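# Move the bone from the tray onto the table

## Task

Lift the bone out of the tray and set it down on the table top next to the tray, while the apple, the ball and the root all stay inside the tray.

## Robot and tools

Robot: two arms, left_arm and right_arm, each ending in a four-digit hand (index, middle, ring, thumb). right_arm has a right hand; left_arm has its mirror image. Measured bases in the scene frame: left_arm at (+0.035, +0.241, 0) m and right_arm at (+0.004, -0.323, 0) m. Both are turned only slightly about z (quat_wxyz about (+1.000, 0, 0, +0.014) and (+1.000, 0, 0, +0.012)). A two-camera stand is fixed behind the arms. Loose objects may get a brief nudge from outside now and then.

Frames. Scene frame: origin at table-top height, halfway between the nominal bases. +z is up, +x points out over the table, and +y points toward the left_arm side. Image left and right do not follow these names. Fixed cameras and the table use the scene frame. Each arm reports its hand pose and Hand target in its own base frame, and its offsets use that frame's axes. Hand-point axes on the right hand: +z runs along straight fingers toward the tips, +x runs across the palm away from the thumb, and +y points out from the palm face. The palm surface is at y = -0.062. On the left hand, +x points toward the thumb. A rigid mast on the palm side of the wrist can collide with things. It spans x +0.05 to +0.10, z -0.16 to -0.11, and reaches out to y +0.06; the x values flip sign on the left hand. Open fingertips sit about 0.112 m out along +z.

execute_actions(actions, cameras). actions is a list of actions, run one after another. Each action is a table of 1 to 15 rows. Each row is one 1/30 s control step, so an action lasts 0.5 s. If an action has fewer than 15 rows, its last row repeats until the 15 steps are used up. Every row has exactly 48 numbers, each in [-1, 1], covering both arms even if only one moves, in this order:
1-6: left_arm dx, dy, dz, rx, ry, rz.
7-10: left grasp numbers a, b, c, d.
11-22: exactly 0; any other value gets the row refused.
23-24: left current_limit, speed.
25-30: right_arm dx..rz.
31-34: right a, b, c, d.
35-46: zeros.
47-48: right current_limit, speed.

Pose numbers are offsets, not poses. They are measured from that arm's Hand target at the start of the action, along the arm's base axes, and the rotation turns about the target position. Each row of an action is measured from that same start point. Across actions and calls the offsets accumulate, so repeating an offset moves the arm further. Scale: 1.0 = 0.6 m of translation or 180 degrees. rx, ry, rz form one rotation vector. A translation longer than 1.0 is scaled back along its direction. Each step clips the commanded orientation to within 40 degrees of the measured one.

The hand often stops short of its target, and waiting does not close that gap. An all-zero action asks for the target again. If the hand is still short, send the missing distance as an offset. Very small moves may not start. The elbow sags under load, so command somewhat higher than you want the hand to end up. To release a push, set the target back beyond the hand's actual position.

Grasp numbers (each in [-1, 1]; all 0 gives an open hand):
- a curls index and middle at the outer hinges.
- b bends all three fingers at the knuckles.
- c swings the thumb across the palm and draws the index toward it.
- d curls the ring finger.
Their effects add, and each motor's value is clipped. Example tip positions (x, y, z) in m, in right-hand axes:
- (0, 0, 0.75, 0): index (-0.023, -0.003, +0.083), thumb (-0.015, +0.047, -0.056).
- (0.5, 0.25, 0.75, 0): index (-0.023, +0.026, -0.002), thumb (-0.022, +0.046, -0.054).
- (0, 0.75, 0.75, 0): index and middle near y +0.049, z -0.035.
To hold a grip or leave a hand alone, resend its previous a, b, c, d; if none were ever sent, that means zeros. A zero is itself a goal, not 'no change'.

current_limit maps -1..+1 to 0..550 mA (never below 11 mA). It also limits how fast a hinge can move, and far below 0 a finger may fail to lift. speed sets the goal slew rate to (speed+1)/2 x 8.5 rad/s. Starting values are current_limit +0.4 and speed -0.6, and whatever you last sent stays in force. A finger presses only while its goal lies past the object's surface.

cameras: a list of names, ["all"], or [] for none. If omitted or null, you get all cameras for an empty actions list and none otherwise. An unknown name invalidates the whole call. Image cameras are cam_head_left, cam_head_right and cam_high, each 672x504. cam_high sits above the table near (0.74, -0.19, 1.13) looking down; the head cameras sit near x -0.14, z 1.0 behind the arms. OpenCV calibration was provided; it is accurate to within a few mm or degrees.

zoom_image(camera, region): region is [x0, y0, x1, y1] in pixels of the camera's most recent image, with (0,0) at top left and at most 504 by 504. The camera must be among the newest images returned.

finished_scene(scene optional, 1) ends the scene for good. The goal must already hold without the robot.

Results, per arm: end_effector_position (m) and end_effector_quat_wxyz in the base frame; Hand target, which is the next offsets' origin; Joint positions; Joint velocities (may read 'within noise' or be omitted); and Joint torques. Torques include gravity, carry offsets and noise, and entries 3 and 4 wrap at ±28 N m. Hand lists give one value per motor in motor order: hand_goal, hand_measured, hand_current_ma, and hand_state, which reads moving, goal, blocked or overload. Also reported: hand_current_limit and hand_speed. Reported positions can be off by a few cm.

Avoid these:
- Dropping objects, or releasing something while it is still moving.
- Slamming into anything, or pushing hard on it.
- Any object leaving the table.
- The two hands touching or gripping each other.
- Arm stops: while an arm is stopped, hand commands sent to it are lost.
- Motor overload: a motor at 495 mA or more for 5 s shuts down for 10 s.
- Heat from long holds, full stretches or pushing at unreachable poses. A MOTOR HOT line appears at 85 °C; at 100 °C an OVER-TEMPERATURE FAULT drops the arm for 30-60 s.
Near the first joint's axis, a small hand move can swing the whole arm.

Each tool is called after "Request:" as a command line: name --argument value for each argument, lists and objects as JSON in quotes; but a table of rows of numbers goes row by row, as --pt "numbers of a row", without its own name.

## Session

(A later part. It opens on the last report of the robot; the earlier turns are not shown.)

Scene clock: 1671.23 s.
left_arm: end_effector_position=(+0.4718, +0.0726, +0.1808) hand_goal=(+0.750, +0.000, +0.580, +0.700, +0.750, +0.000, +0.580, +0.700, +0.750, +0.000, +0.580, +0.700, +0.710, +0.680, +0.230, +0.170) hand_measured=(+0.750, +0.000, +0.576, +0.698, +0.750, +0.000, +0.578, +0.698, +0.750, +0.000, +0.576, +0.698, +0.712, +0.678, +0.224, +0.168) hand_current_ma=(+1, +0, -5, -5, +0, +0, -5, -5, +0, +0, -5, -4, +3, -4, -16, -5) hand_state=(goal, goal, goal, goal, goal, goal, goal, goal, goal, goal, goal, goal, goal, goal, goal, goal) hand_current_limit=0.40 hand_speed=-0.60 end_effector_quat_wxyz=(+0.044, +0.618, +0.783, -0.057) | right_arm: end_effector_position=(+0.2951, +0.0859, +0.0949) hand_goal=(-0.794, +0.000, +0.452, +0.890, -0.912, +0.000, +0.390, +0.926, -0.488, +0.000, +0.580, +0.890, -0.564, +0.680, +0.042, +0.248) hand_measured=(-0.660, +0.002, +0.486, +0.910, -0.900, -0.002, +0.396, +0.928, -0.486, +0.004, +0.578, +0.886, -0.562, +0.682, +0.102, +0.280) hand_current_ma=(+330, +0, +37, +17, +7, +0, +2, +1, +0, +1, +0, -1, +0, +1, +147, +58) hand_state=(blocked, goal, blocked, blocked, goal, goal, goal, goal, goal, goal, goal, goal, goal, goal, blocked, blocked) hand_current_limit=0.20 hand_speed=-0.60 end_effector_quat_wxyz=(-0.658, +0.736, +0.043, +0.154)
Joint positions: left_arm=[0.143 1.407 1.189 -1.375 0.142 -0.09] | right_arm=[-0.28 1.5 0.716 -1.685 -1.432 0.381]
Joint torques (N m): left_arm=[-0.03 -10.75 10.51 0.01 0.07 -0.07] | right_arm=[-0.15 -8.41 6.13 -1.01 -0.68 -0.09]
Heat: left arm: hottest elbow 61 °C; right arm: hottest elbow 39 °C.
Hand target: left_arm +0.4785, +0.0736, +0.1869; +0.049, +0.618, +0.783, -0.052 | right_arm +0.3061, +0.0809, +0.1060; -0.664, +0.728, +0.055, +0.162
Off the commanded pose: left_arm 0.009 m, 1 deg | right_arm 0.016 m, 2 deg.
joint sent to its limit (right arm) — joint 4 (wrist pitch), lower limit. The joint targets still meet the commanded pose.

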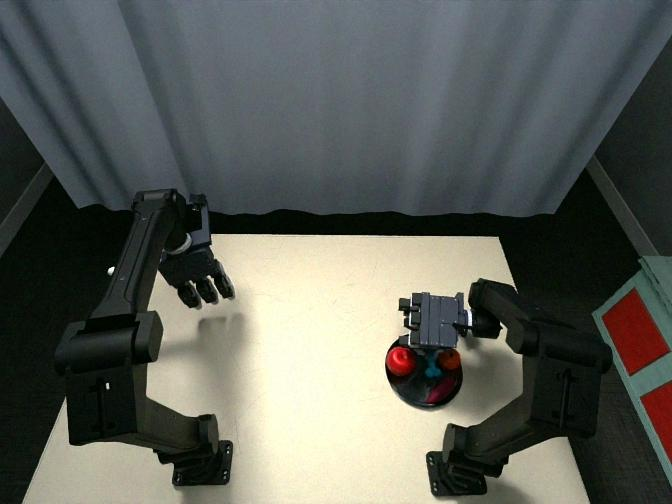

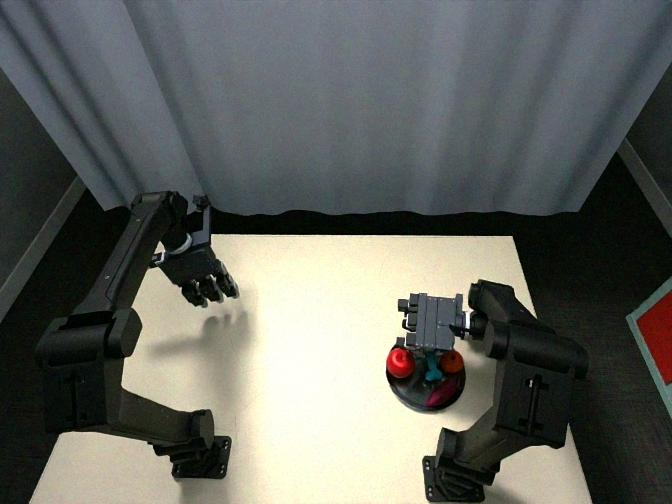

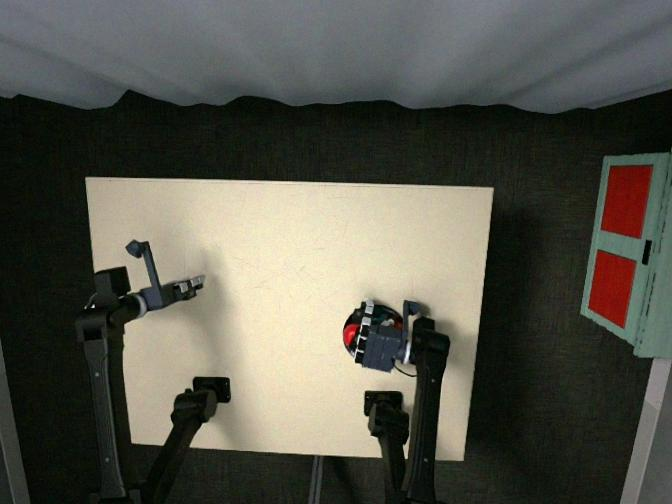

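Request:
execute_actions --actions '[[[0,0,0,0,0,0,0,0,0,0,0,0,0,0,0,0,0,0,0,0,0,0,0.4,-0.6,0,0,0.04,0,0,0,0,0.95,0.75,0,0,0,0,0,0,0,0,0,0,0,0,0,0.2,-0.6]],[[0,0,0,0,0,0,0,0,0,0,0,0,0,0,0,0,0,0,0,0,0,0,0.4,-0.6,0,0,0.05,0,0,0,0,0.95,0.75,0,0,0,0,0,0,0,0,0,0,0,0,0,0.2,-0.6]]]' --cameras '["all"]'

Request:
zoom_image --camera "cam_high" --region '[340, 295, 410, 365]'

Request:
zoom_image --camera "cam_head_left" --region '[385, 305, 475, 395]'

Scene clock: 1694.97 s.
left_arm: end_effector_position=(+0.4718, +0.0726, +0.1808) hand_goal=(+0.750, +0.000, +0.580, +0.700, +0.750, +0.000, +0.580, +0.700, +0.750, +0.000, +0.580, +0.700, +0.710, +0.680, +0.230, +0.170) hand_measured=(+0.750, +0.000, +0.576, +0.698, +0.750, +0.000, +0.578, +0.698, +0.750, +0.000, +0.576, +0.698, +0.712, +0.678, +0.224, +0.168) hand_current_ma=(+1, +0, -5, -5, +0, +0, -5, -5, +0, +0, -5, -4, +3, -4, -16, -5) hand_state=(goal, goal, goal, goal, goal, goal, goal, goal, goal, goal, goal, goal, goal, goal, goal, goal) hand_current_limit=0.40 hand_speed=-0.60 end_effector_quat_wxyz=(+0.044, +0.618, +0.783, -0.057) | right_arm: end_effector_position=(+0.2932, +0.0850, +0.1445) hand_goal=(-0.794, +0.000, +0.452, +0.890, -0.912, +0.000, +0.390, +0.926, -0.488, +0.000, +0.580, +0.890, -0.564, +0.680, +0.042, +0.248) hand_measured=(-0.660, +0.002, +0.486, +0.910, -0.900, -0.002, +0.396, +0.928, -0.486, +0.004, +0.578, +0.886, -0.564, +0.682, +0.102, +0.280) hand_current_ma=(+330, +0, +37, +17, +7, +0, +2, +1, +0, +1, +0, -1, +0, +1, +147, +58) hand_state=(blocked, goal, blocked, blocked, goal, goal, goal, goal, goal, goal, goal, goal, goal, goal, blocked, blocked) hand_current_limit=0.20 hand_speed=-0.60 end_effector_quat_wxyz=(-0.651, +0.742, +0.032, +0.158)
Joint positions: left_arm=[0.143 1.407 1.189 -1.375 0.142 -0.09] | right_arm=[-0.28 1.328 0.754 -1.685 -1.437 0.598]
Joint torques (N m): left_arm=[-0.09 -10.81 10.51 0.01 0.07 -0.08] | right_arm=[0.32 -7.12 8.36 -0.72 -0.85 -0.12]
Heat: left arm: hottest elbow 61 °C; right arm: hottest elbow 40 °C.
Hand target: left_arm +0.4785, +0.0736, +0.1869; +0.049, +0.618, +0.783, -0.052 | right_arm +0.3062, +0.0809, +0.1601; -0.664, +0.728, +0.055, +0.162
Off the commanded pose: left_arm 0.009 m, 1 deg | right_arm 0.021 m, 3 deg.
joint sent to its limit (right arm) — joint 4 (wrist pitch), lower limit. The joint targets are off in orientation, not in position.

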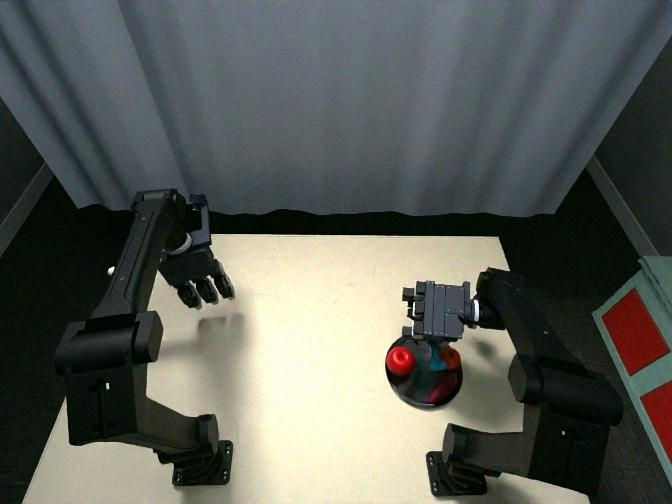

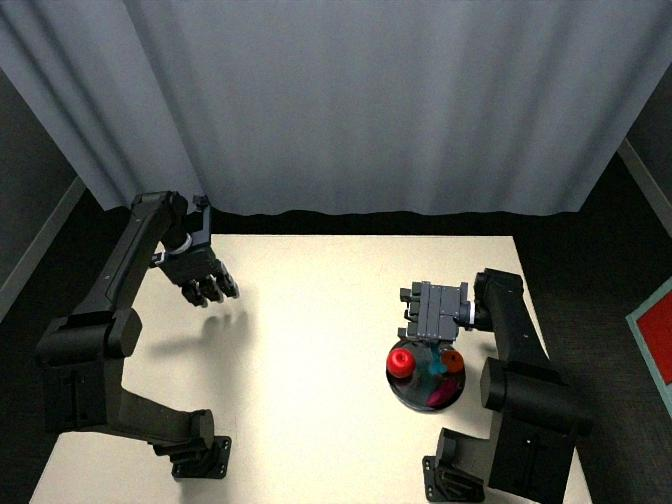

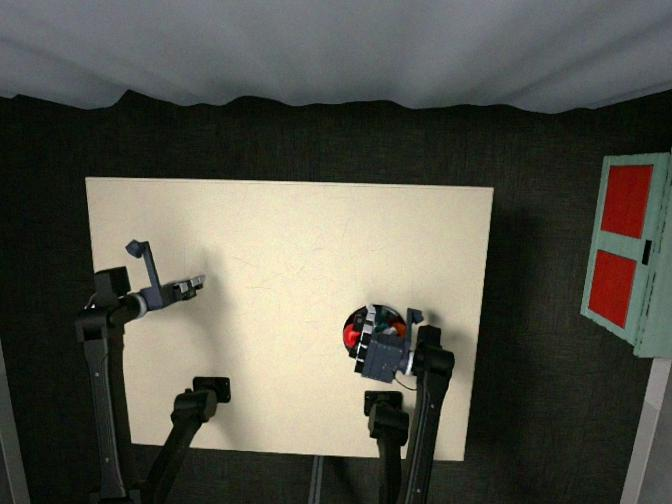

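Scaled by 7.200 from the camera's 672x504 image, which has a finer 960x720 frame.

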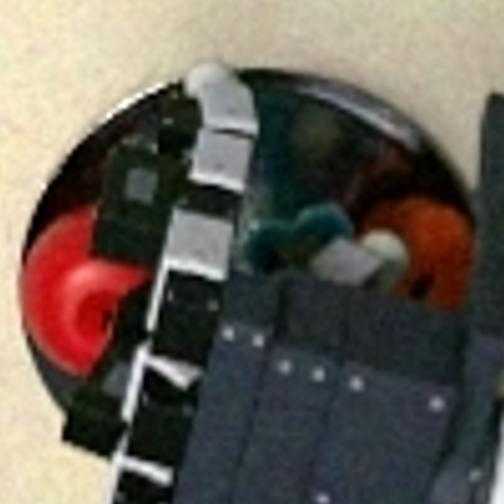

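Scaled by 5.600 from the camera's 672x504 image, which has a finer 960x720 frame.

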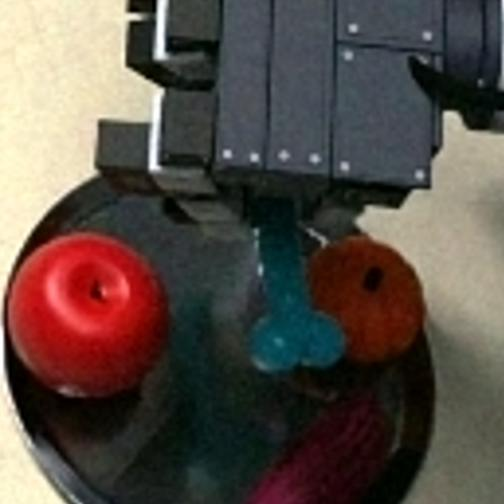

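Request:
execute_actions --actions '[[[0,0,0,0,0,0,0,0,0,0,0,0,0,0,0,0,0,0,0,0,0,0,0.4,-0.6,0.04,0,0.015,0,0,0,0,0.95,0.75,0,0,0,0,0,0,0,0,0,0,0,0,0,0.2,-0.6]],[[0,0,0,0,0,0,0,0,0,0,0,0,0,0,0,0,0,0,0,0,0,0,0.4,-0.6,0.06,0,0,0,0,0,0,0.95,0.75,0,0,0,0,0,0,0,0,0,0,0,0,0,0.2,-0.6]],[[0,0,0,0,0,0,0,0,0,0,0,0,0,0,0,0,0,0,0,0,0,0,0.4,-0.6,0.065,0,0,0,0,0,0,0.95,0.75,0,0,0,0,0,0,0,0,0,0,0,0,0,0.2,-0.6]],[[0,0,0,0,0,0,0,0,0,0,0,0,0,0,0,0,0,0,0,0,0,0,0.4,-0.6,0.065,0,0,0,0,0,0,0.95,0.75,0,0,0,0,0,0,0,0,0,0,0,0,0,0.2,-0.6]],[[0,0,0,0,0,0,0,0,0,0,0,0,0,0,0,0,0,0,0,0,0,0,0.4,-0.6,0.055,0,0,0,0,0,0,0.95,0.75,0,0,0,0,0,0,0,0,0,0,0,0,0,0.2,-0.6]]]' --cameras '["all"]'

Request:
zoom_image --camera "cam_high" --region '[330, 260, 430, 360]'

Request:
zoom_image --camera "cam_head_left" --region '[370, 250, 490, 370]'

Scene clock: 1726.07 s.
left_arm: end_effector_position=(+0.4718, +0.0726, +0.1808) hand_goal=(+0.750, +0.000, +0.580, +0.700, +0.750, +0.000, +0.580, +0.700, +0.750, +0.000, +0.580, +0.700, +0.710, +0.680, +0.230, +0.170) hand_measured=(+0.750, +0.000, +0.576, +0.698, +0.750, +0.000, +0.578, +0.698, +0.750, +0.000, +0.576, +0.698, +0.712, +0.678, +0.224, +0.168) hand_current_ma=(+1, +0, -5, -5, +0, +0, -5, -5, +0, +0, -5, -4, +3, -4, -16, -5) hand_state=(goal, goal, goal, goal, goal, goal, goal, goal, goal, goal, goal, goal, goal, goal, goal, goal) hand_current_limit=0.40 hand_speed=-0.60 end_effector_quat_wxyz=(+0.044, +0.618, +0.783, -0.057) | right_arm: end_effector_position=(+0.4598, +0.0796, +0.1598) hand_goal=(-0.794, +0.000, +0.452, +0.890, -0.912, +0.000, +0.390, +0.926, -0.488, +0.000, +0.580, +0.890, -0.564, +0.680, +0.042, +0.248) hand_measured=(-0.660, +0.004, +0.486, +0.910, -0.900, -0.002, +0.396, +0.928, -0.486, +0.004, +0.578, +0.886, -0.564, +0.682, +0.102, +0.280) hand_current_ma=(+330, +1, +37, +17, +7, +0, +2, +1, +0, +1, +0, -1, +0, +1, +147, +58) hand_state=(blocked, goal, blocked, blocked, goal, goal, goal, goal, goal, goal, goal, goal, goal, goal, blocked, blocked) hand_current_limit=0.20 hand_speed=-0.60 end_effector_quat_wxyz=(+0.670, -0.726, -0.044, -0.151)
Joint positions: left_arm=[0.143 1.407 1.189 -1.375 0.142 -0.09] | right_arm=[-0.196 1.705 1.225 -1.647 -1.503 0.733]
Joint torques (N m): left_arm=[0.15 -10.81 10.5 -0.02 0.08 -0.08] | right_arm=[1.03 -11.22 9.37 0.05 -0.95 -0.11]
Heat: left arm: hottest elbow 61 °C; right arm: hottest elbow 41 °C.
Hand target: left_arm +0.4785, +0.0736, +0.1869; +0.049, +0.618, +0.783, -0.052 | right_arm +0.4771, +0.0809, +0.1690; +0.664, -0.728, -0.055, -0.162
Off the commanded pose: left_arm 0.009 m, 1 deg | right_arm 0.020 m, 2 deg.

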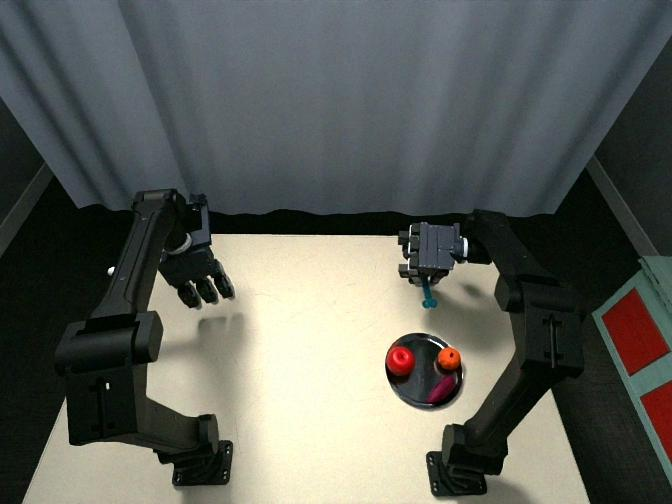

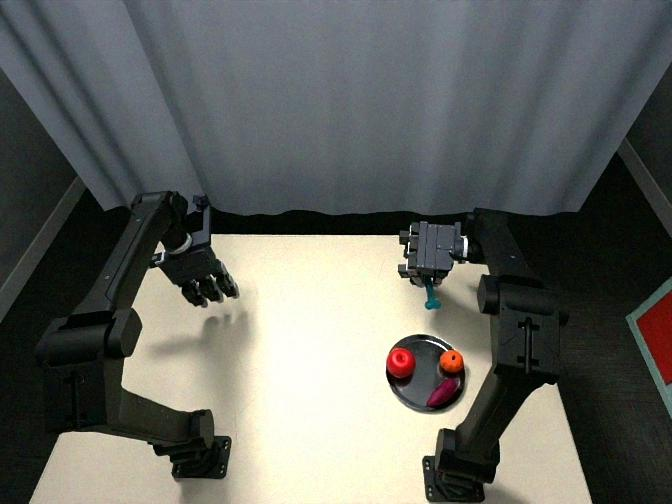

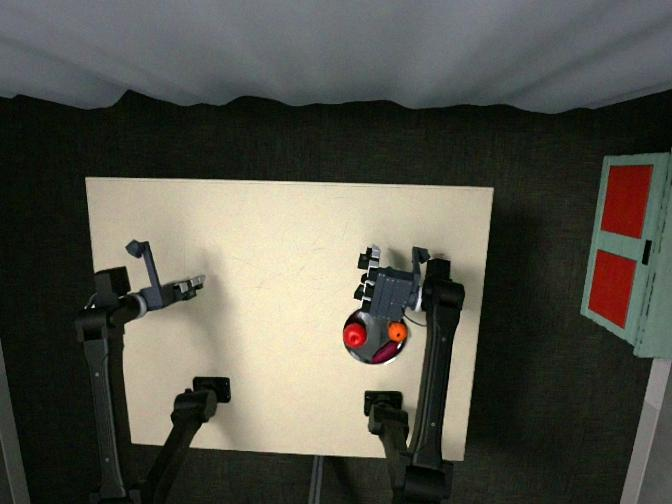

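Scaled by 5.040 from the camera's 672x504 image, which has a finer 960x720 frame.

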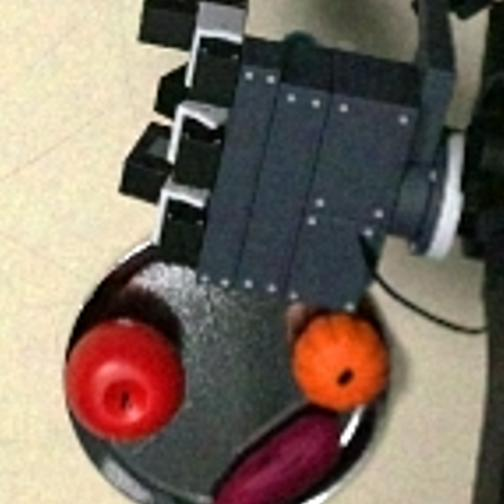

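Scaled by 4.200 from the camera's 672x504 image, which has a finer 960x720 frame.

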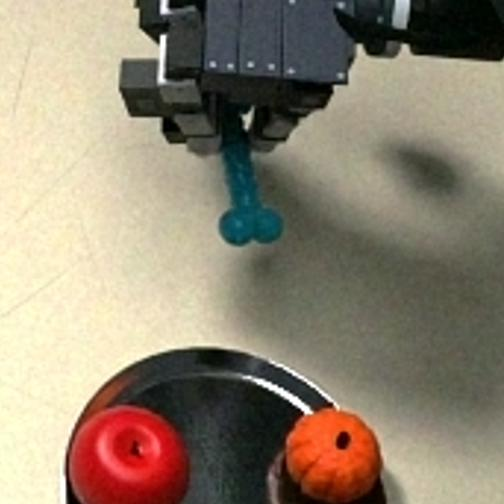

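Request:
execute_actions --actions '[[[0,0,0,0,0,0,0,0,0,0,0,0,0,0,0,0,0,0,0,0,0,0,0.4,-0.6,0.033,0,-0.06,0,0,0,0,0.95,0.75,0,0,0,0,0,0,0,0,0,0,0,0,0,0.2,-0.6]],[[0,0,0,0,0,0,0,0,0,0,0,0,0,0,0,0,0,0,0,0,0,0,0.4,-0.6,0,0,-0.05,0,0,0,0,0.95,0.75,0,0,0,0,0,0,0,0,0,0,0,0,0,0.2,-0.6]],[[0,0,0,0,0,0,0,0,0,0,0,0,0,0,0,0,0,0,0,0,0,0,0.4,-0.6,0,0,-0.025,0,0,0,0,0.95,0.75,0,0,0,0,0,0,0,0,0,0,0,0,0,0.2,-0.6]]]' --cameras '["all"]'

Request:
zoom_image --camera "cam_head_left" --region '[380, 230, 480, 330]'

Request:
zoom_image --camera "cam_high" --region '[340, 230, 430, 320]'

Scene clock: 1756.60 s.
left_arm: end_effector_position=(+0.4718, +0.0726, +0.1808) hand_goal=(+0.750, +0.000, +0.580, +0.700, +0.750, +0.000, +0.580, +0.700, +0.750, +0.000, +0.580, +0.700, +0.710, +0.680, +0.230, +0.170) hand_measured=(+0.750, +0.000, +0.576, +0.698, +0.750, +0.000, +0.578, +0.698, +0.750, +0.000, +0.576, +0.698, +0.712, +0.678, +0.224, +0.168) hand_current_ma=(+1, +0, -5, -5, +0, +0, -5, -5, +0, +0, -5, -4, +3, -4, -16, -5) hand_state=(goal, goal, goal, goal, goal, goal, goal, goal, goal, goal, goal, goal, goal, goal, goal, goal) hand_current_limit=0.40 hand_speed=-0.60 end_effector_quat_wxyz=(+0.044, +0.618, +0.783, -0.057) | right_arm: end_effector_position=(+0.5010, +0.0752, +0.0967) hand_goal=(-0.794, +0.000, +0.452, +0.890, -0.912, +0.000, +0.390, +0.926, -0.488, +0.000, +0.580, +0.890, -0.564, +0.680, +0.042, +0.248) hand_measured=(-0.660, +0.004, +0.486, +0.910, -0.902, -0.002, +0.396, +0.928, -0.486, +0.004, +0.578, +0.886, -0.566, +0.682, +0.102, +0.280) hand_current_ma=(+330, +1, +37, +17, +6, +0, +2, +1, +0, +1, +0, -1, +0, +1, +147, +58) hand_state=(blocked, goal, blocked, blocked, goal, goal, goal, goal, goal, goal, goal, goal, goal, goal, blocked, blocked) hand_current_limit=0.20 hand_speed=-0.60 end_effector_quat_wxyz=(-0.663, +0.726, +0.064, +0.171)
Joint positions: left_arm=[0.143 1.407 1.189 -1.375 0.142 -0.09] | right_arm=[-0.188 1.83 1.232 -1.322 -1.505 0.881]
Joint torques (N m): left_arm=[0.15 -10.75 10.51 -0.01 0.07 -0.06] | right_arm=[1.08 -12.69 4.53 0.36 -1.01 -0.12]
Heat: left arm: hottest elbow 61 °C; right arm: hottest elbow 43 °C.
Hand target: left_arm +0.4785, +0.0736, +0.1869; +0.049, +0.618, +0.783, -0.052 | right_arm +0.4969, +0.0810, +0.0879; -0.664, +0.728, +0.055, +0.162
Off the commanded pose: left_arm 0.009 m, 1 deg | right_arm 0.011 m, 2 deg.

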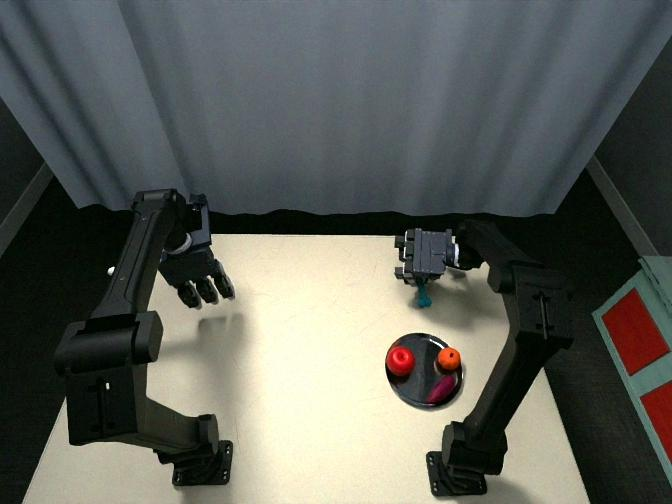

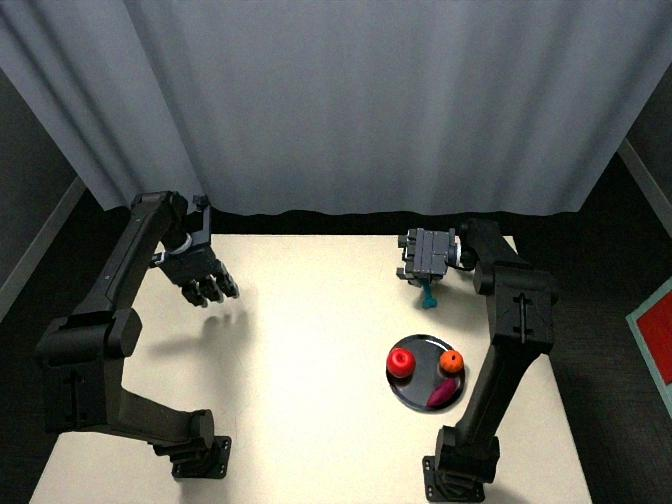

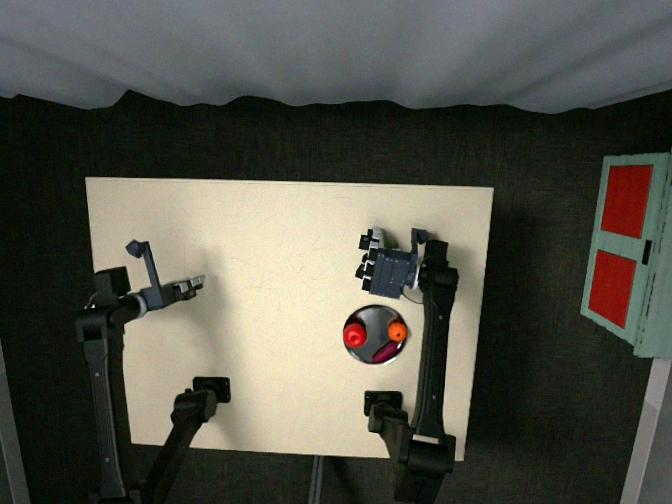

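Scaled by 5.040 from the camera's 672x504 image, which has a finer 960x720 frame.

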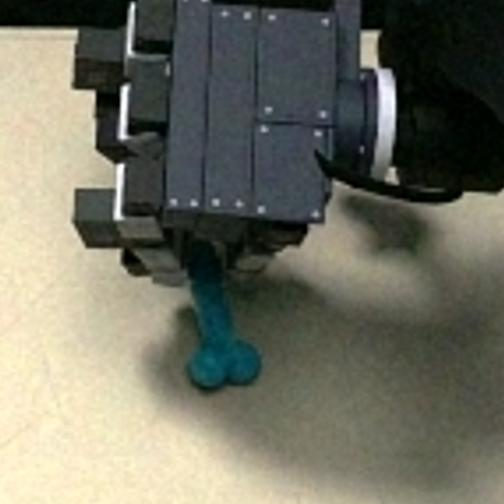

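Scaled by 5.600 from the camera's 672x504 image, which has a finer 960x720 frame.

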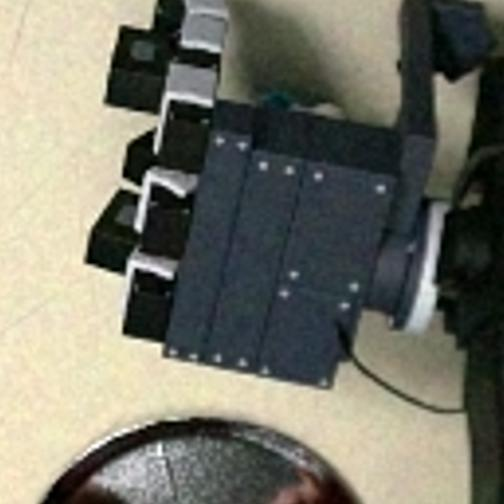

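Request:
execute_actions --actions '[[[0,0,0,0,0,0,0,0,0,0,0,0,0,0,0,0,0,0,0,0,0,0,0.4,-0.6,0,0,-0.02,0,0,0,0,0.95,0.75,0,0,0,0,0,0,0,0,0,0,0,0,0,0.2,-0.6]],[[0,0,0,0,0,0,0,0,0,0,0,0,0,0,0,0,0,0,0,0,0,0,0.4,-0.6,0,0,-0.017,0,0,0,0,0.95,0.75,0,0,0,0,0,0,0,0,0,0,0,0,0,0.2,-0.6]]]' --cameras '["all"]'

Request:
zoom_image --camera "cam_head_left" --region '[380, 230, 480, 330]'

Scene clock: 1773.37 s.
left_arm: end_effector_position=(+0.4718, +0.0726, +0.1808) hand_goal=(+0.750, +0.000, +0.580, +0.700, +0.750, +0.000, +0.580, +0.700, +0.750, +0.000, +0.580, +0.700, +0.710, +0.680, +0.230, +0.170) hand_measured=(+0.750, +0.000, +0.576, +0.698, +0.750, +0.000, +0.578, +0.698, +0.750, +0.000, +0.576, +0.698, +0.712, +0.678, +0.224, +0.168) hand_current_ma=(+1, +0, -5, -5, +0, +0, -5, -5, +0, +0, -5, -4, +3, -4, -16, -5) hand_state=(goal, goal, goal, goal, goal, goal, goal, goal, goal, goal, goal, goal, goal, goal, goal, goal) hand_current_limit=0.40 hand_speed=-0.60 end_effector_quat_wxyz=(+0.044, +0.618, +0.783, -0.057) | right_arm: end_effector_position=(+0.5021, +0.0750, +0.0768) hand_goal=(-0.794, +0.000, +0.452, +0.890, -0.912, +0.000, +0.390, +0.926, -0.488, +0.000, +0.580, +0.890, -0.564, +0.680, +0.042, +0.248) hand_measured=(-0.660, +0.008, +0.486, +0.910, -0.902, -0.002, +0.396, +0.928, -0.486, +0.004, +0.578, +0.886, -0.570, +0.682, +0.100, +0.280) hand_current_ma=(+330, +2, +37, +17, +6, +0, +2, +1, +0, +1, +0, -1, -3, +1, +143, +58) hand_state=(blocked, goal, blocked, blocked, goal, goal, goal, goal, goal, goal, goal, goal, goal, goal, blocked, blocked) hand_current_limit=0.20 hand_speed=-0.60 end_effector_quat_wxyz=(-0.662, +0.727, +0.063, +0.174)
Joint positions: left_arm=[0.143 1.407 1.189 -1.375 0.142 -0.09] | right_arm=[-0.188 1.846 1.2 -1.201 -1.505 0.951]
Joint torques (N m): left_arm=[0.09 -10.87 10.51 -0.01 0.07 -0.08] | right_arm=[1.03 -12.4 4.27 0.51 -0.99 -0.13]
Heat: left arm: hottest elbow 61 °C; right arm: hottest elbow 42 °C.
Hand target: left_arm +0.4785, +0.0736, +0.1869; +0.049, +0.618, +0.783, -0.052 | right_arm +0.4970, +0.0809, +0.0657; -0.664, +0.728, +0.055, +0.162
Off the commanded pose: left_arm 0.009 m, 1 deg | right_arm 0.014 m, 2 deg.

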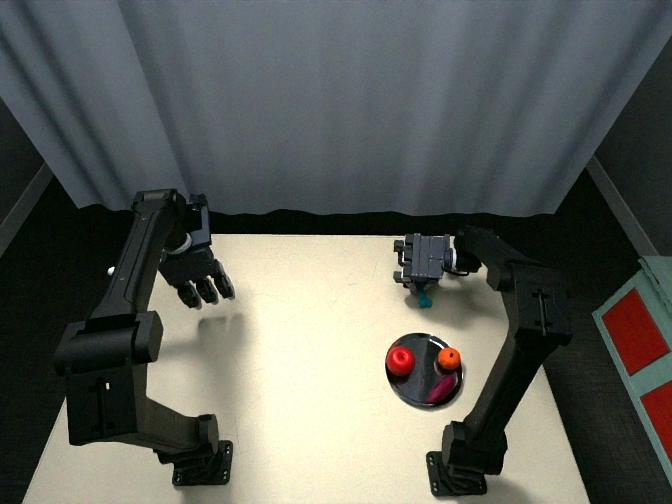

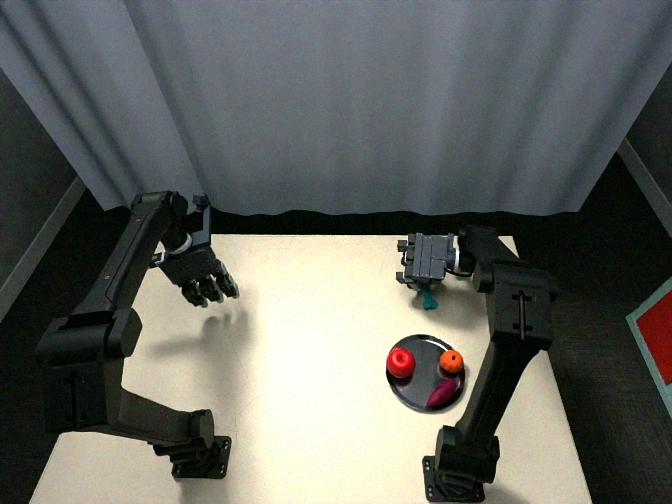

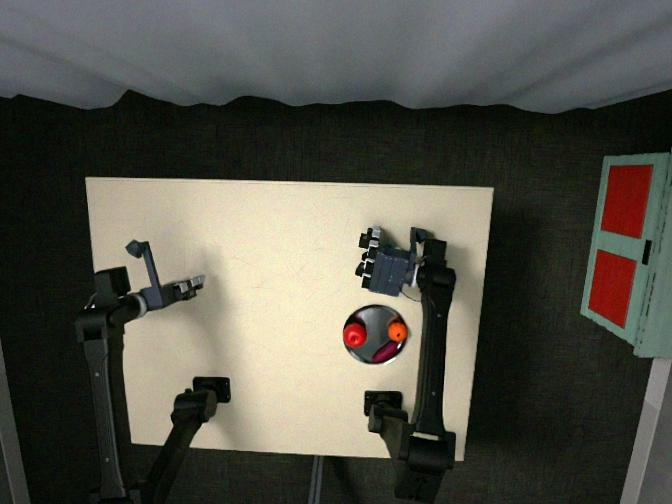

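Scaled by 5.040 from the camera's 672x504 image, which has a finer 960x720 frame.

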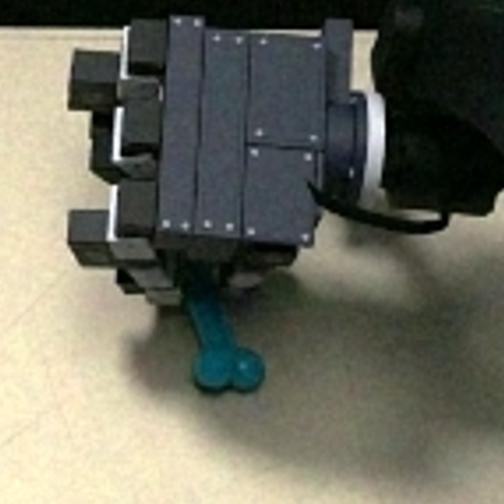

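Request:
execute_actions --actions '[[[0,0,0,0,0,0,0,0,0,0,0,0,0,0,0,0,0,0,0,0,0,0,0.4,-0.6,0,0,-0.012,0,0,0,0,0.95,0.75,0,0,0,0,0,0,0,0,0,0,0,0,0,0.2,-0.6]],[[0,0,0,0,0,0,0,0,0,0,0,0,0,0,0,0,0,0,0,0,0,0,0.4,-0.6,0,0,-0.01,0,0,0,0,0.95,0.75,0,0,0,0,0,0,0,0,0,0,0,0,0,0.2,-0.6]]]' --cameras '["all"]'

Request:
zoom_image --camera "cam_head_left" --region '[380, 230, 480, 330]'

Request:
zoom_image --camera "cam_high" --region '[340, 210, 430, 300]'

Scene clock: 1848.70 s.
left_arm: end_effector_position=(+0.4718, +0.0726, +0.1808) hand_goal=(+0.750, +0.000, +0.580, +0.700, +0.750, +0.000, +0.580, +0.700, +0.750, +0.000, +0.580, +0.700, +0.710, +0.680, +0.230, +0.170) hand_measured=(+0.750, +0.000, +0.576, +0.698, +0.750, +0.000, +0.578, +0.698, +0.750, +0.000, +0.576, +0.698, +0.712, +0.678, +0.224, +0.168) hand_current_ma=(+1, +0, -5, -5, +0, +0, -5, -5, +0, +0, -5, -4, +3, -4, -16, -5) hand_state=(goal, goal, goal, goal, goal, goal, goal, goal, goal, goal, goal, goal, goal, goal, goal, goal) hand_current_limit=0.40 hand_speed=-0.60 end_effector_quat_wxyz=(+0.044, +0.618, +0.783, -0.057) | right_arm: end_effector_position=(+0.5030, +0.0761, +0.0707) hand_goal=(-0.794, +0.000, +0.452, +0.890, -0.912, +0.000, +0.390, +0.926, -0.488, +0.000, +0.580, +0.890, -0.564, +0.680, +0.042, +0.248) hand_measured=(-0.660, +0.012, +0.486, +0.910, -0.902, -0.002, +0.396, +0.928, -0.486, +0.004, +0.578, +0.886, -0.580, +0.680, +0.098, +0.278) hand_current_ma=(+330, +5, +37, +17, +6, +0, +2, +1, +0, +1, +0, -1, -10, +0, +132, +51) hand_state=(blocked, goal, blocked, blocked, goal, goal, goal, goal, goal, goal, goal, goal, goal, goal, blocked, blocked) hand_current_limit=0.20 hand_speed=-0.60 end_effector_quat_wxyz=(-0.662, +0.725, +0.064, +0.176)
Joint positions: left_arm=[0.143 1.407 1.189 -1.375 0.142 -0.09] | right_arm=[-0.186 1.846 1.182 -1.124 -1.508 1.005]
Joint torques (N m): left_arm=[0.21 -10.81 10.51 -0.01 0.07 -0.08] | right_arm=[0.91 -11.63 3.99 0.83 -0.83 -0.2]
Heat: left arm: hottest elbow 61 °C; right arm: hottest elbow 39 °C.
Hand target: left_arm +0.4785, +0.0736, +0.1869; +0.049, +0.618, +0.783, -0.052 | right_arm +0.4970, +0.0810, +0.0526; -0.664, +0.728, +0.055, +0.162
Off the commanded pose: left_arm 0.009 m, 1 deg | right_arm 0.020 m, 2 deg.

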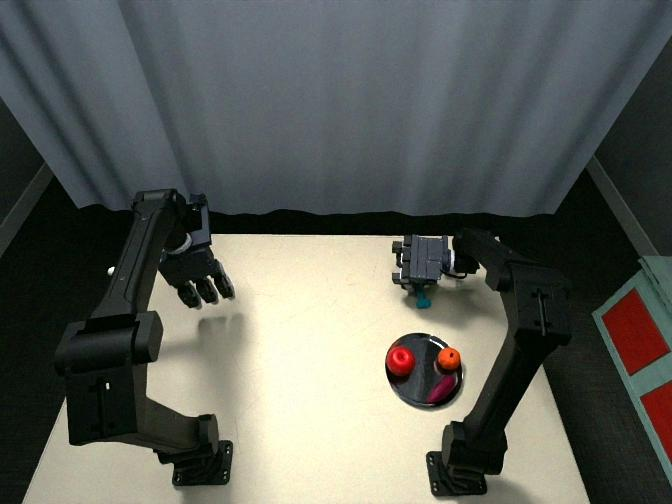

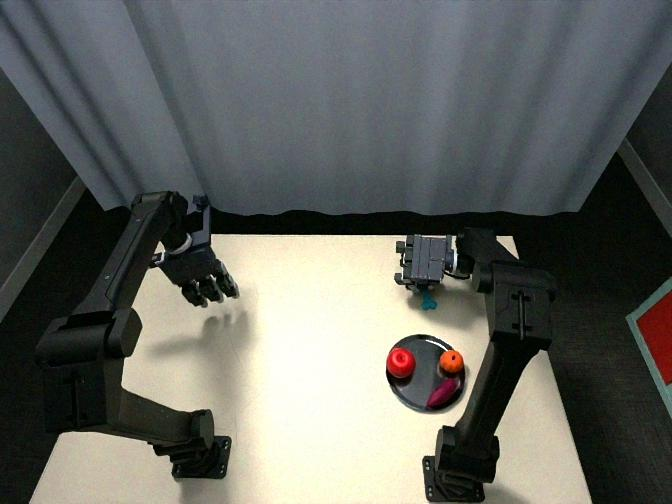

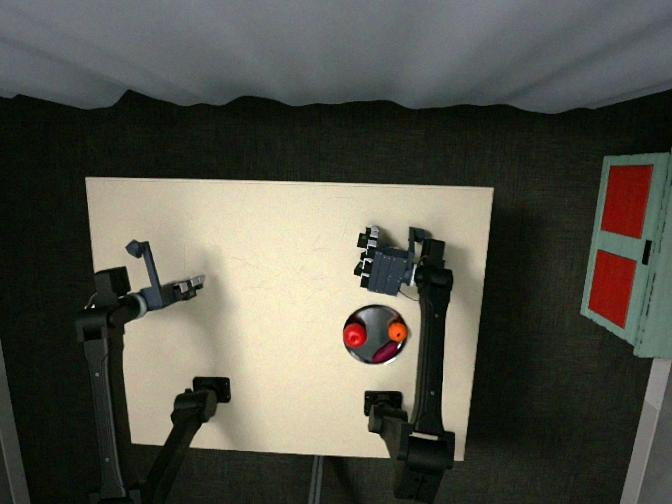

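Scaled by 5.040 from the camera's 672x504 image, which has a finer 960x720 frame.

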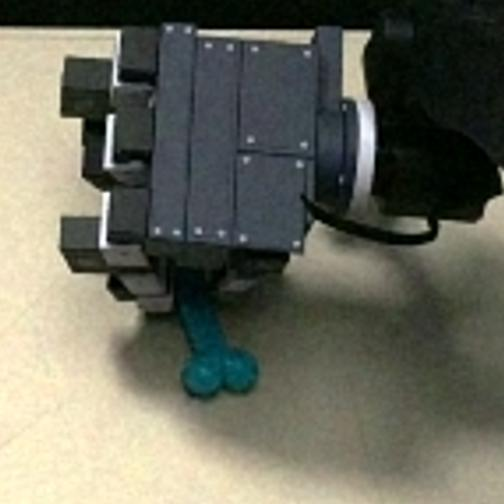

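Scaled by 5.600 from the camera's 672x504 image, which has a finer 960x720 frame.

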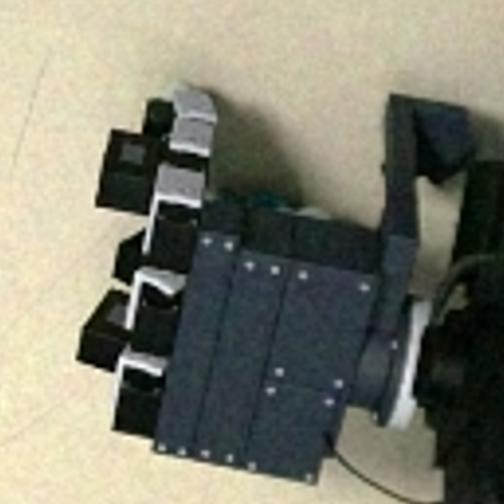

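Request:
execute_actions --actions '[[[0,0,0,0,0,0,0,0,0,0,0,0,0,0,0,0,0,0,0,0,0,0,0.4,-0.6,0,0,-0.006,0,0,0,0,0.86,0.75,0,0,0,0,0,0,0,0,0,0,0,0,0,0.2,-0.75]],[[0,0,0,0,0,0,0,0,0,0,0,0,0,0,0,0,0,0,0,0,0,0,0.4,-0.6,0,0,0,0,0,0,0.05,0.8,0.75,0,0,0,0,0,0,0,0,0,0,0,0,0,0.2,-0.75]]]' --cameras '["all"]'

Request:
zoom_image --camera "cam_head_left" --region '[380, 230, 480, 330]'

Scene clock: 1862.83 s.
left_arm: end_effector_position=(+0.4718, +0.0726, +0.1808) hand_goal=(+0.750, +0.000, +0.580, +0.700, +0.750, +0.000, +0.580, +0.700, +0.750, +0.000, +0.580, +0.700, +0.710, +0.680, +0.230, +0.170) hand_measured=(+0.750, +0.000, +0.576, +0.698, +0.750, +0.000, +0.578, +0.698, +0.750, +0.000, +0.576, +0.698, +0.712, +0.678, +0.224, +0.168) hand_current_ma=(+1, +0, -5, -5, +0, +0, -5, -5, +0, +0, -5, -4, +3, -4, -16, -5) hand_state=(goal, goal, goal, goal, goal, goal, goal, goal, goal, goal, goal, goal, goal, goal, goal, goal) hand_current_limit=0.40 hand_speed=-0.60 end_effector_quat_wxyz=(+0.044, +0.618, +0.783, -0.057) | right_arm: end_effector_position=(+0.5030, +0.0763, +0.0703) hand_goal=(-0.588, +0.000, +0.362, +0.812, -0.662, +0.000, +0.340, +0.852, -0.258, +0.000, +0.580, +0.856, -0.560, +0.680, +0.042, +0.210) hand_measured=(-0.562, +0.016, +0.392, +0.838, -0.676, -0.002, +0.338, +0.852, -0.266, +0.004, +0.578, +0.858, -0.580, +0.680, +0.094, +0.242) hand_current_ma=(+27, +8, +29, +24, -11, +0, -1, +0, -4, +1, +0, +1, -16, +0, +120, +56) hand_state=(blocked, goal, blocked, blocked, goal, goal, goal, goal, goal, goal, goal, goal, goal, goal, blocked, blocked) hand_current_limit=0.20 hand_speed=-0.75 end_effector_quat_wxyz=(-0.664, +0.725, +0.060, +0.174)
Joint positions: left_arm=[0.143 1.407 1.189 -1.375 0.142 -0.09] | right_arm=[-0.186 1.846 1.18 -1.109 -1.512 1.026]
Joint torques (N m): left_arm=[0.09 -10.87 10.52 -0.05 0.07 -0.07] | right_arm=[0.91 -11.46 3.74 0.99 -0.72 -0.31]
Heat: left arm: hottest elbow 61 °C; right arm: hottest elbow 39 °C.
Hand target: left_arm +0.4785, +0.0736, +0.1869; +0.049, +0.618, +0.783, -0.052 | right_arm +0.4969, +0.0809, +0.0489; -0.664, +0.728, +0.055, +0.162
Off the commanded pose: left_arm 0.009 m, 1 deg | right_arm 0.023 m, 2 deg.

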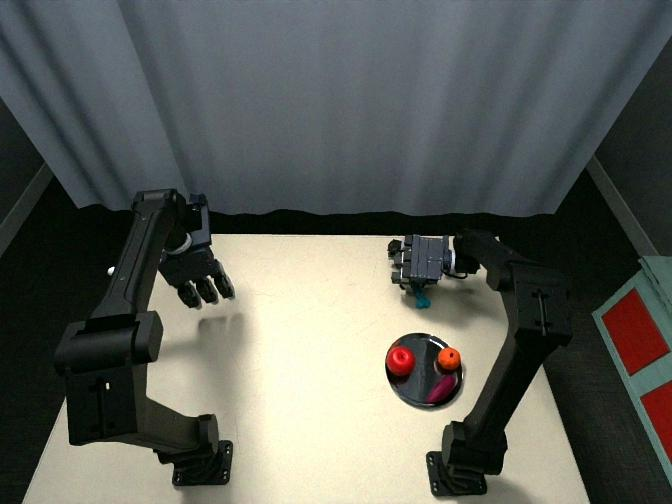

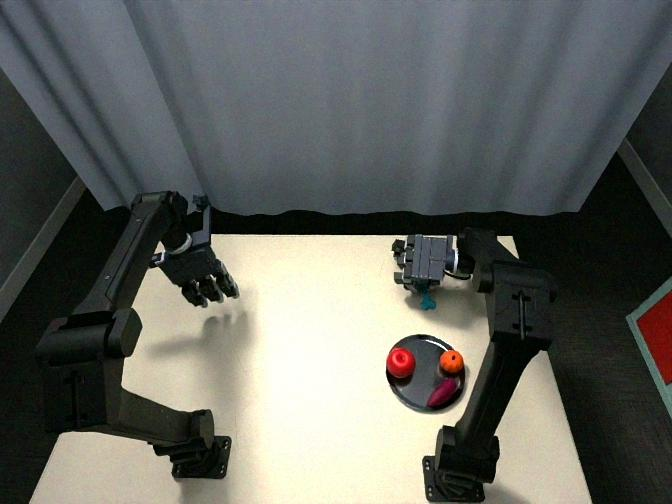

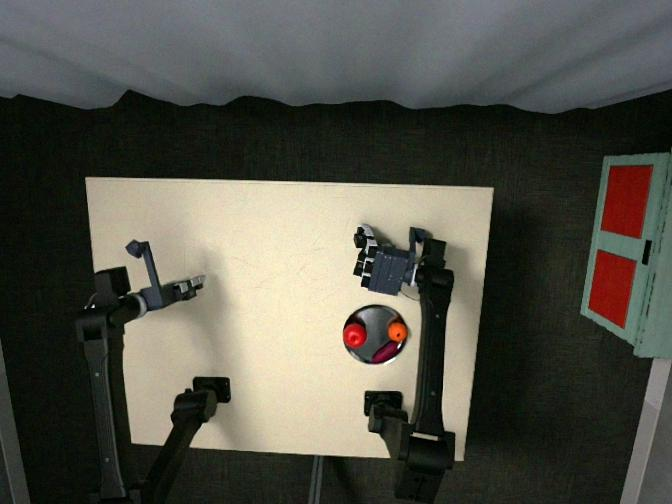

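Scaled by 5.040 from the camera's 672x504 image, which has a finer 960x720 frame.

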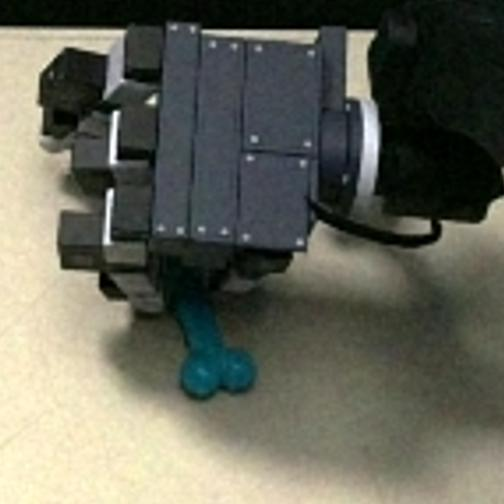

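Request:
execute_actions --actions '[[[0,0,0,0,0,0,0,0,0,0,0,0,0,0,0,0,0,0,0,0,0,0,0.4,-0.6,0,0,0.01,0,0,0,0.12,0.68,0.75,0,0,0,0,0,0,0,0,0,0,0,0,0,0.2,-0.75]],[[0,0,0,0,0,0,0,0,0,0,0,0,0,0,0,0,0,0,0,0,0,0,0.4,-0.6,0,0,0.01,0,0,0,0.25,0.5,0.75,0,0,0,0,0,0,0,0,0,0,0,0,0,0.2,-0.7]],[[0,0,0,0,0,0,0,0,0,0,0,0,0,0,0,0,0,0,0,0,0,0,0.4,-0.6,0,0,0,0,0,0,0.35,0.4,0.75,0,0,0,0,0,0,0,0,0,0,0,0,0,0.2,-0.7]]]' --cameras '["all"]'

Request:
zoom_image --camera "cam_head_left" --region '[380, 230, 480, 330]'

Request:
zoom_image --camera "cam_high" --region '[340, 210, 430, 300]'

Scene clock: 1876.80 s.
left_arm: end_effector_position=(+0.4718, +0.0726, +0.1808) hand_goal=(+0.750, +0.000, +0.580, +0.700, +0.750, +0.000, +0.580, +0.700, +0.750, +0.000, +0.580, +0.700, +0.710, +0.680, +0.230, +0.170) hand_measured=(+0.750, +0.000, +0.576, +0.698, +0.750, +0.000, +0.578, +0.698, +0.750, +0.000, +0.576, +0.698, +0.712, +0.678, +0.224, +0.168) hand_current_ma=(+1, +0, -5, -5, +0, +0, -5, -5, +0, +0, -5, -4, +3, -4, -16, -5) hand_state=(goal, goal, goal, goal, goal, goal, goal, goal, goal, goal, goal, goal, goal, goal, goal, goal) hand_current_limit=0.40 hand_speed=-0.60 end_effector_quat_wxyz=(+0.044, +0.618, +0.783, -0.057) | right_arm: end_effector_position=(+0.5030, +0.0755, +0.0688) hand_goal=(-0.018, +0.000, -0.028, +0.448, -0.038, +0.000, -0.060, +0.418, +0.372, +0.000, +0.580, +0.746, -0.530, +0.680, +0.042, +0.086) hand_measured=(-0.028, +0.006, -0.024, +0.452, -0.048, -0.002, -0.056, +0.420, +0.352, +0.004, +0.578, +0.748, -0.534, +0.680, +0.050, +0.092) hand_current_ma=(-6, +2, +1, +1, -5, +0, +1, +1, -17, +1, +0, +1, -2, +0, +4, +3) hand_state=(goal, goal, goal, goal, goal, goal, goal, goal, goal, goal, goal, goal, goal, goal, goal, goal) hand_current_limit=0.20 hand_speed=-0.70 end_effector_quat_wxyz=(-0.661, +0.728, +0.062, +0.174)
Joint positions: left_arm=[0.143 1.407 1.189 -1.375 0.142 -0.09] | right_arm=[-0.186 1.846 1.18 -1.106 -1.503 1.027]
Joint torques (N m): left_arm=[0.15 -10.87 10.52 -0.03 0.08 -0.06] | right_arm=[1.03 -12.92 4.1 0.44 -1.25 -0.1]
Heat: left arm: hottest elbow 61 °C; right arm: hottest elbow 38 °C.
Hand target: left_arm +0.4785, +0.0736, +0.1869; +0.049, +0.618, +0.783, -0.052 | right_arm +0.4969, +0.0810, +0.0609; -0.664, +0.728, +0.055, +0.162
Off the commanded pose: left_arm 0.009 m, 1 deg | right_arm 0.011 m, 2 deg.

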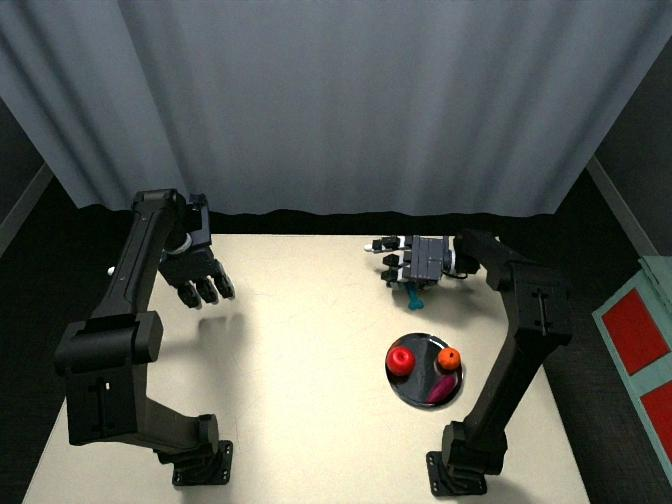

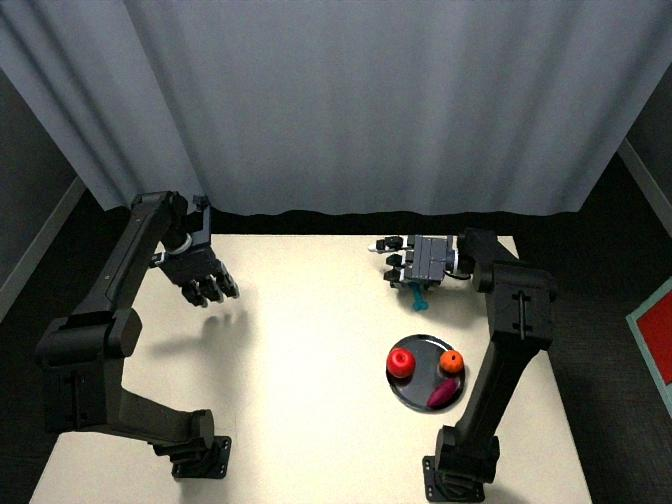

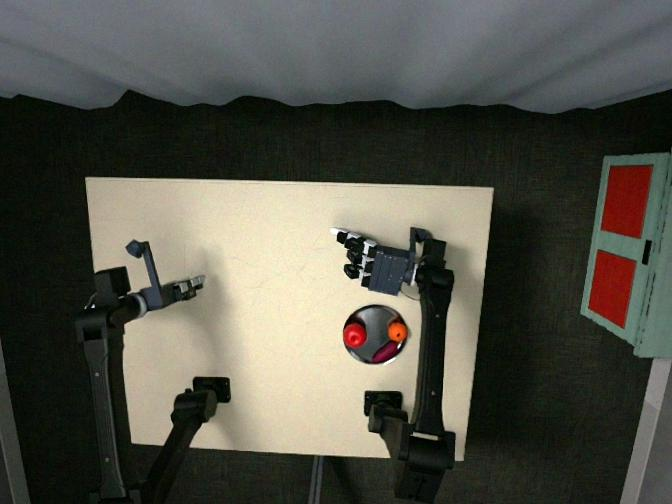

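Scaled by 5.040 from the camera's 672x504 image, which has a finer 960x720 frame.

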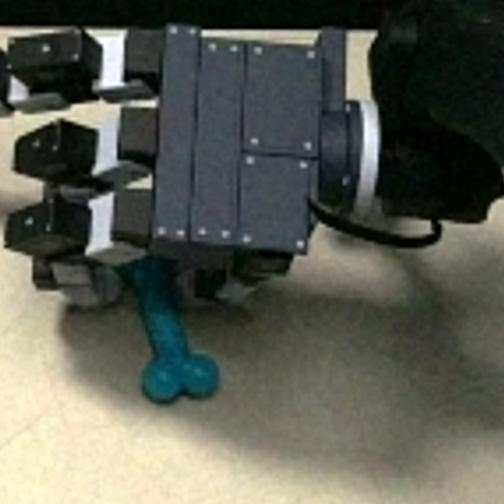

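Scaled by 5.600 from the camera's 672x504 image, which has a finer 960x720 frame.

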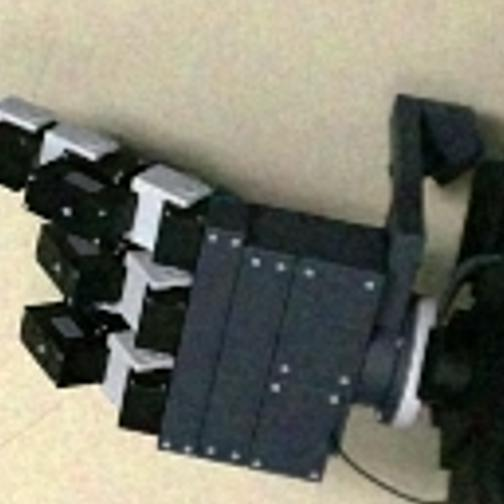

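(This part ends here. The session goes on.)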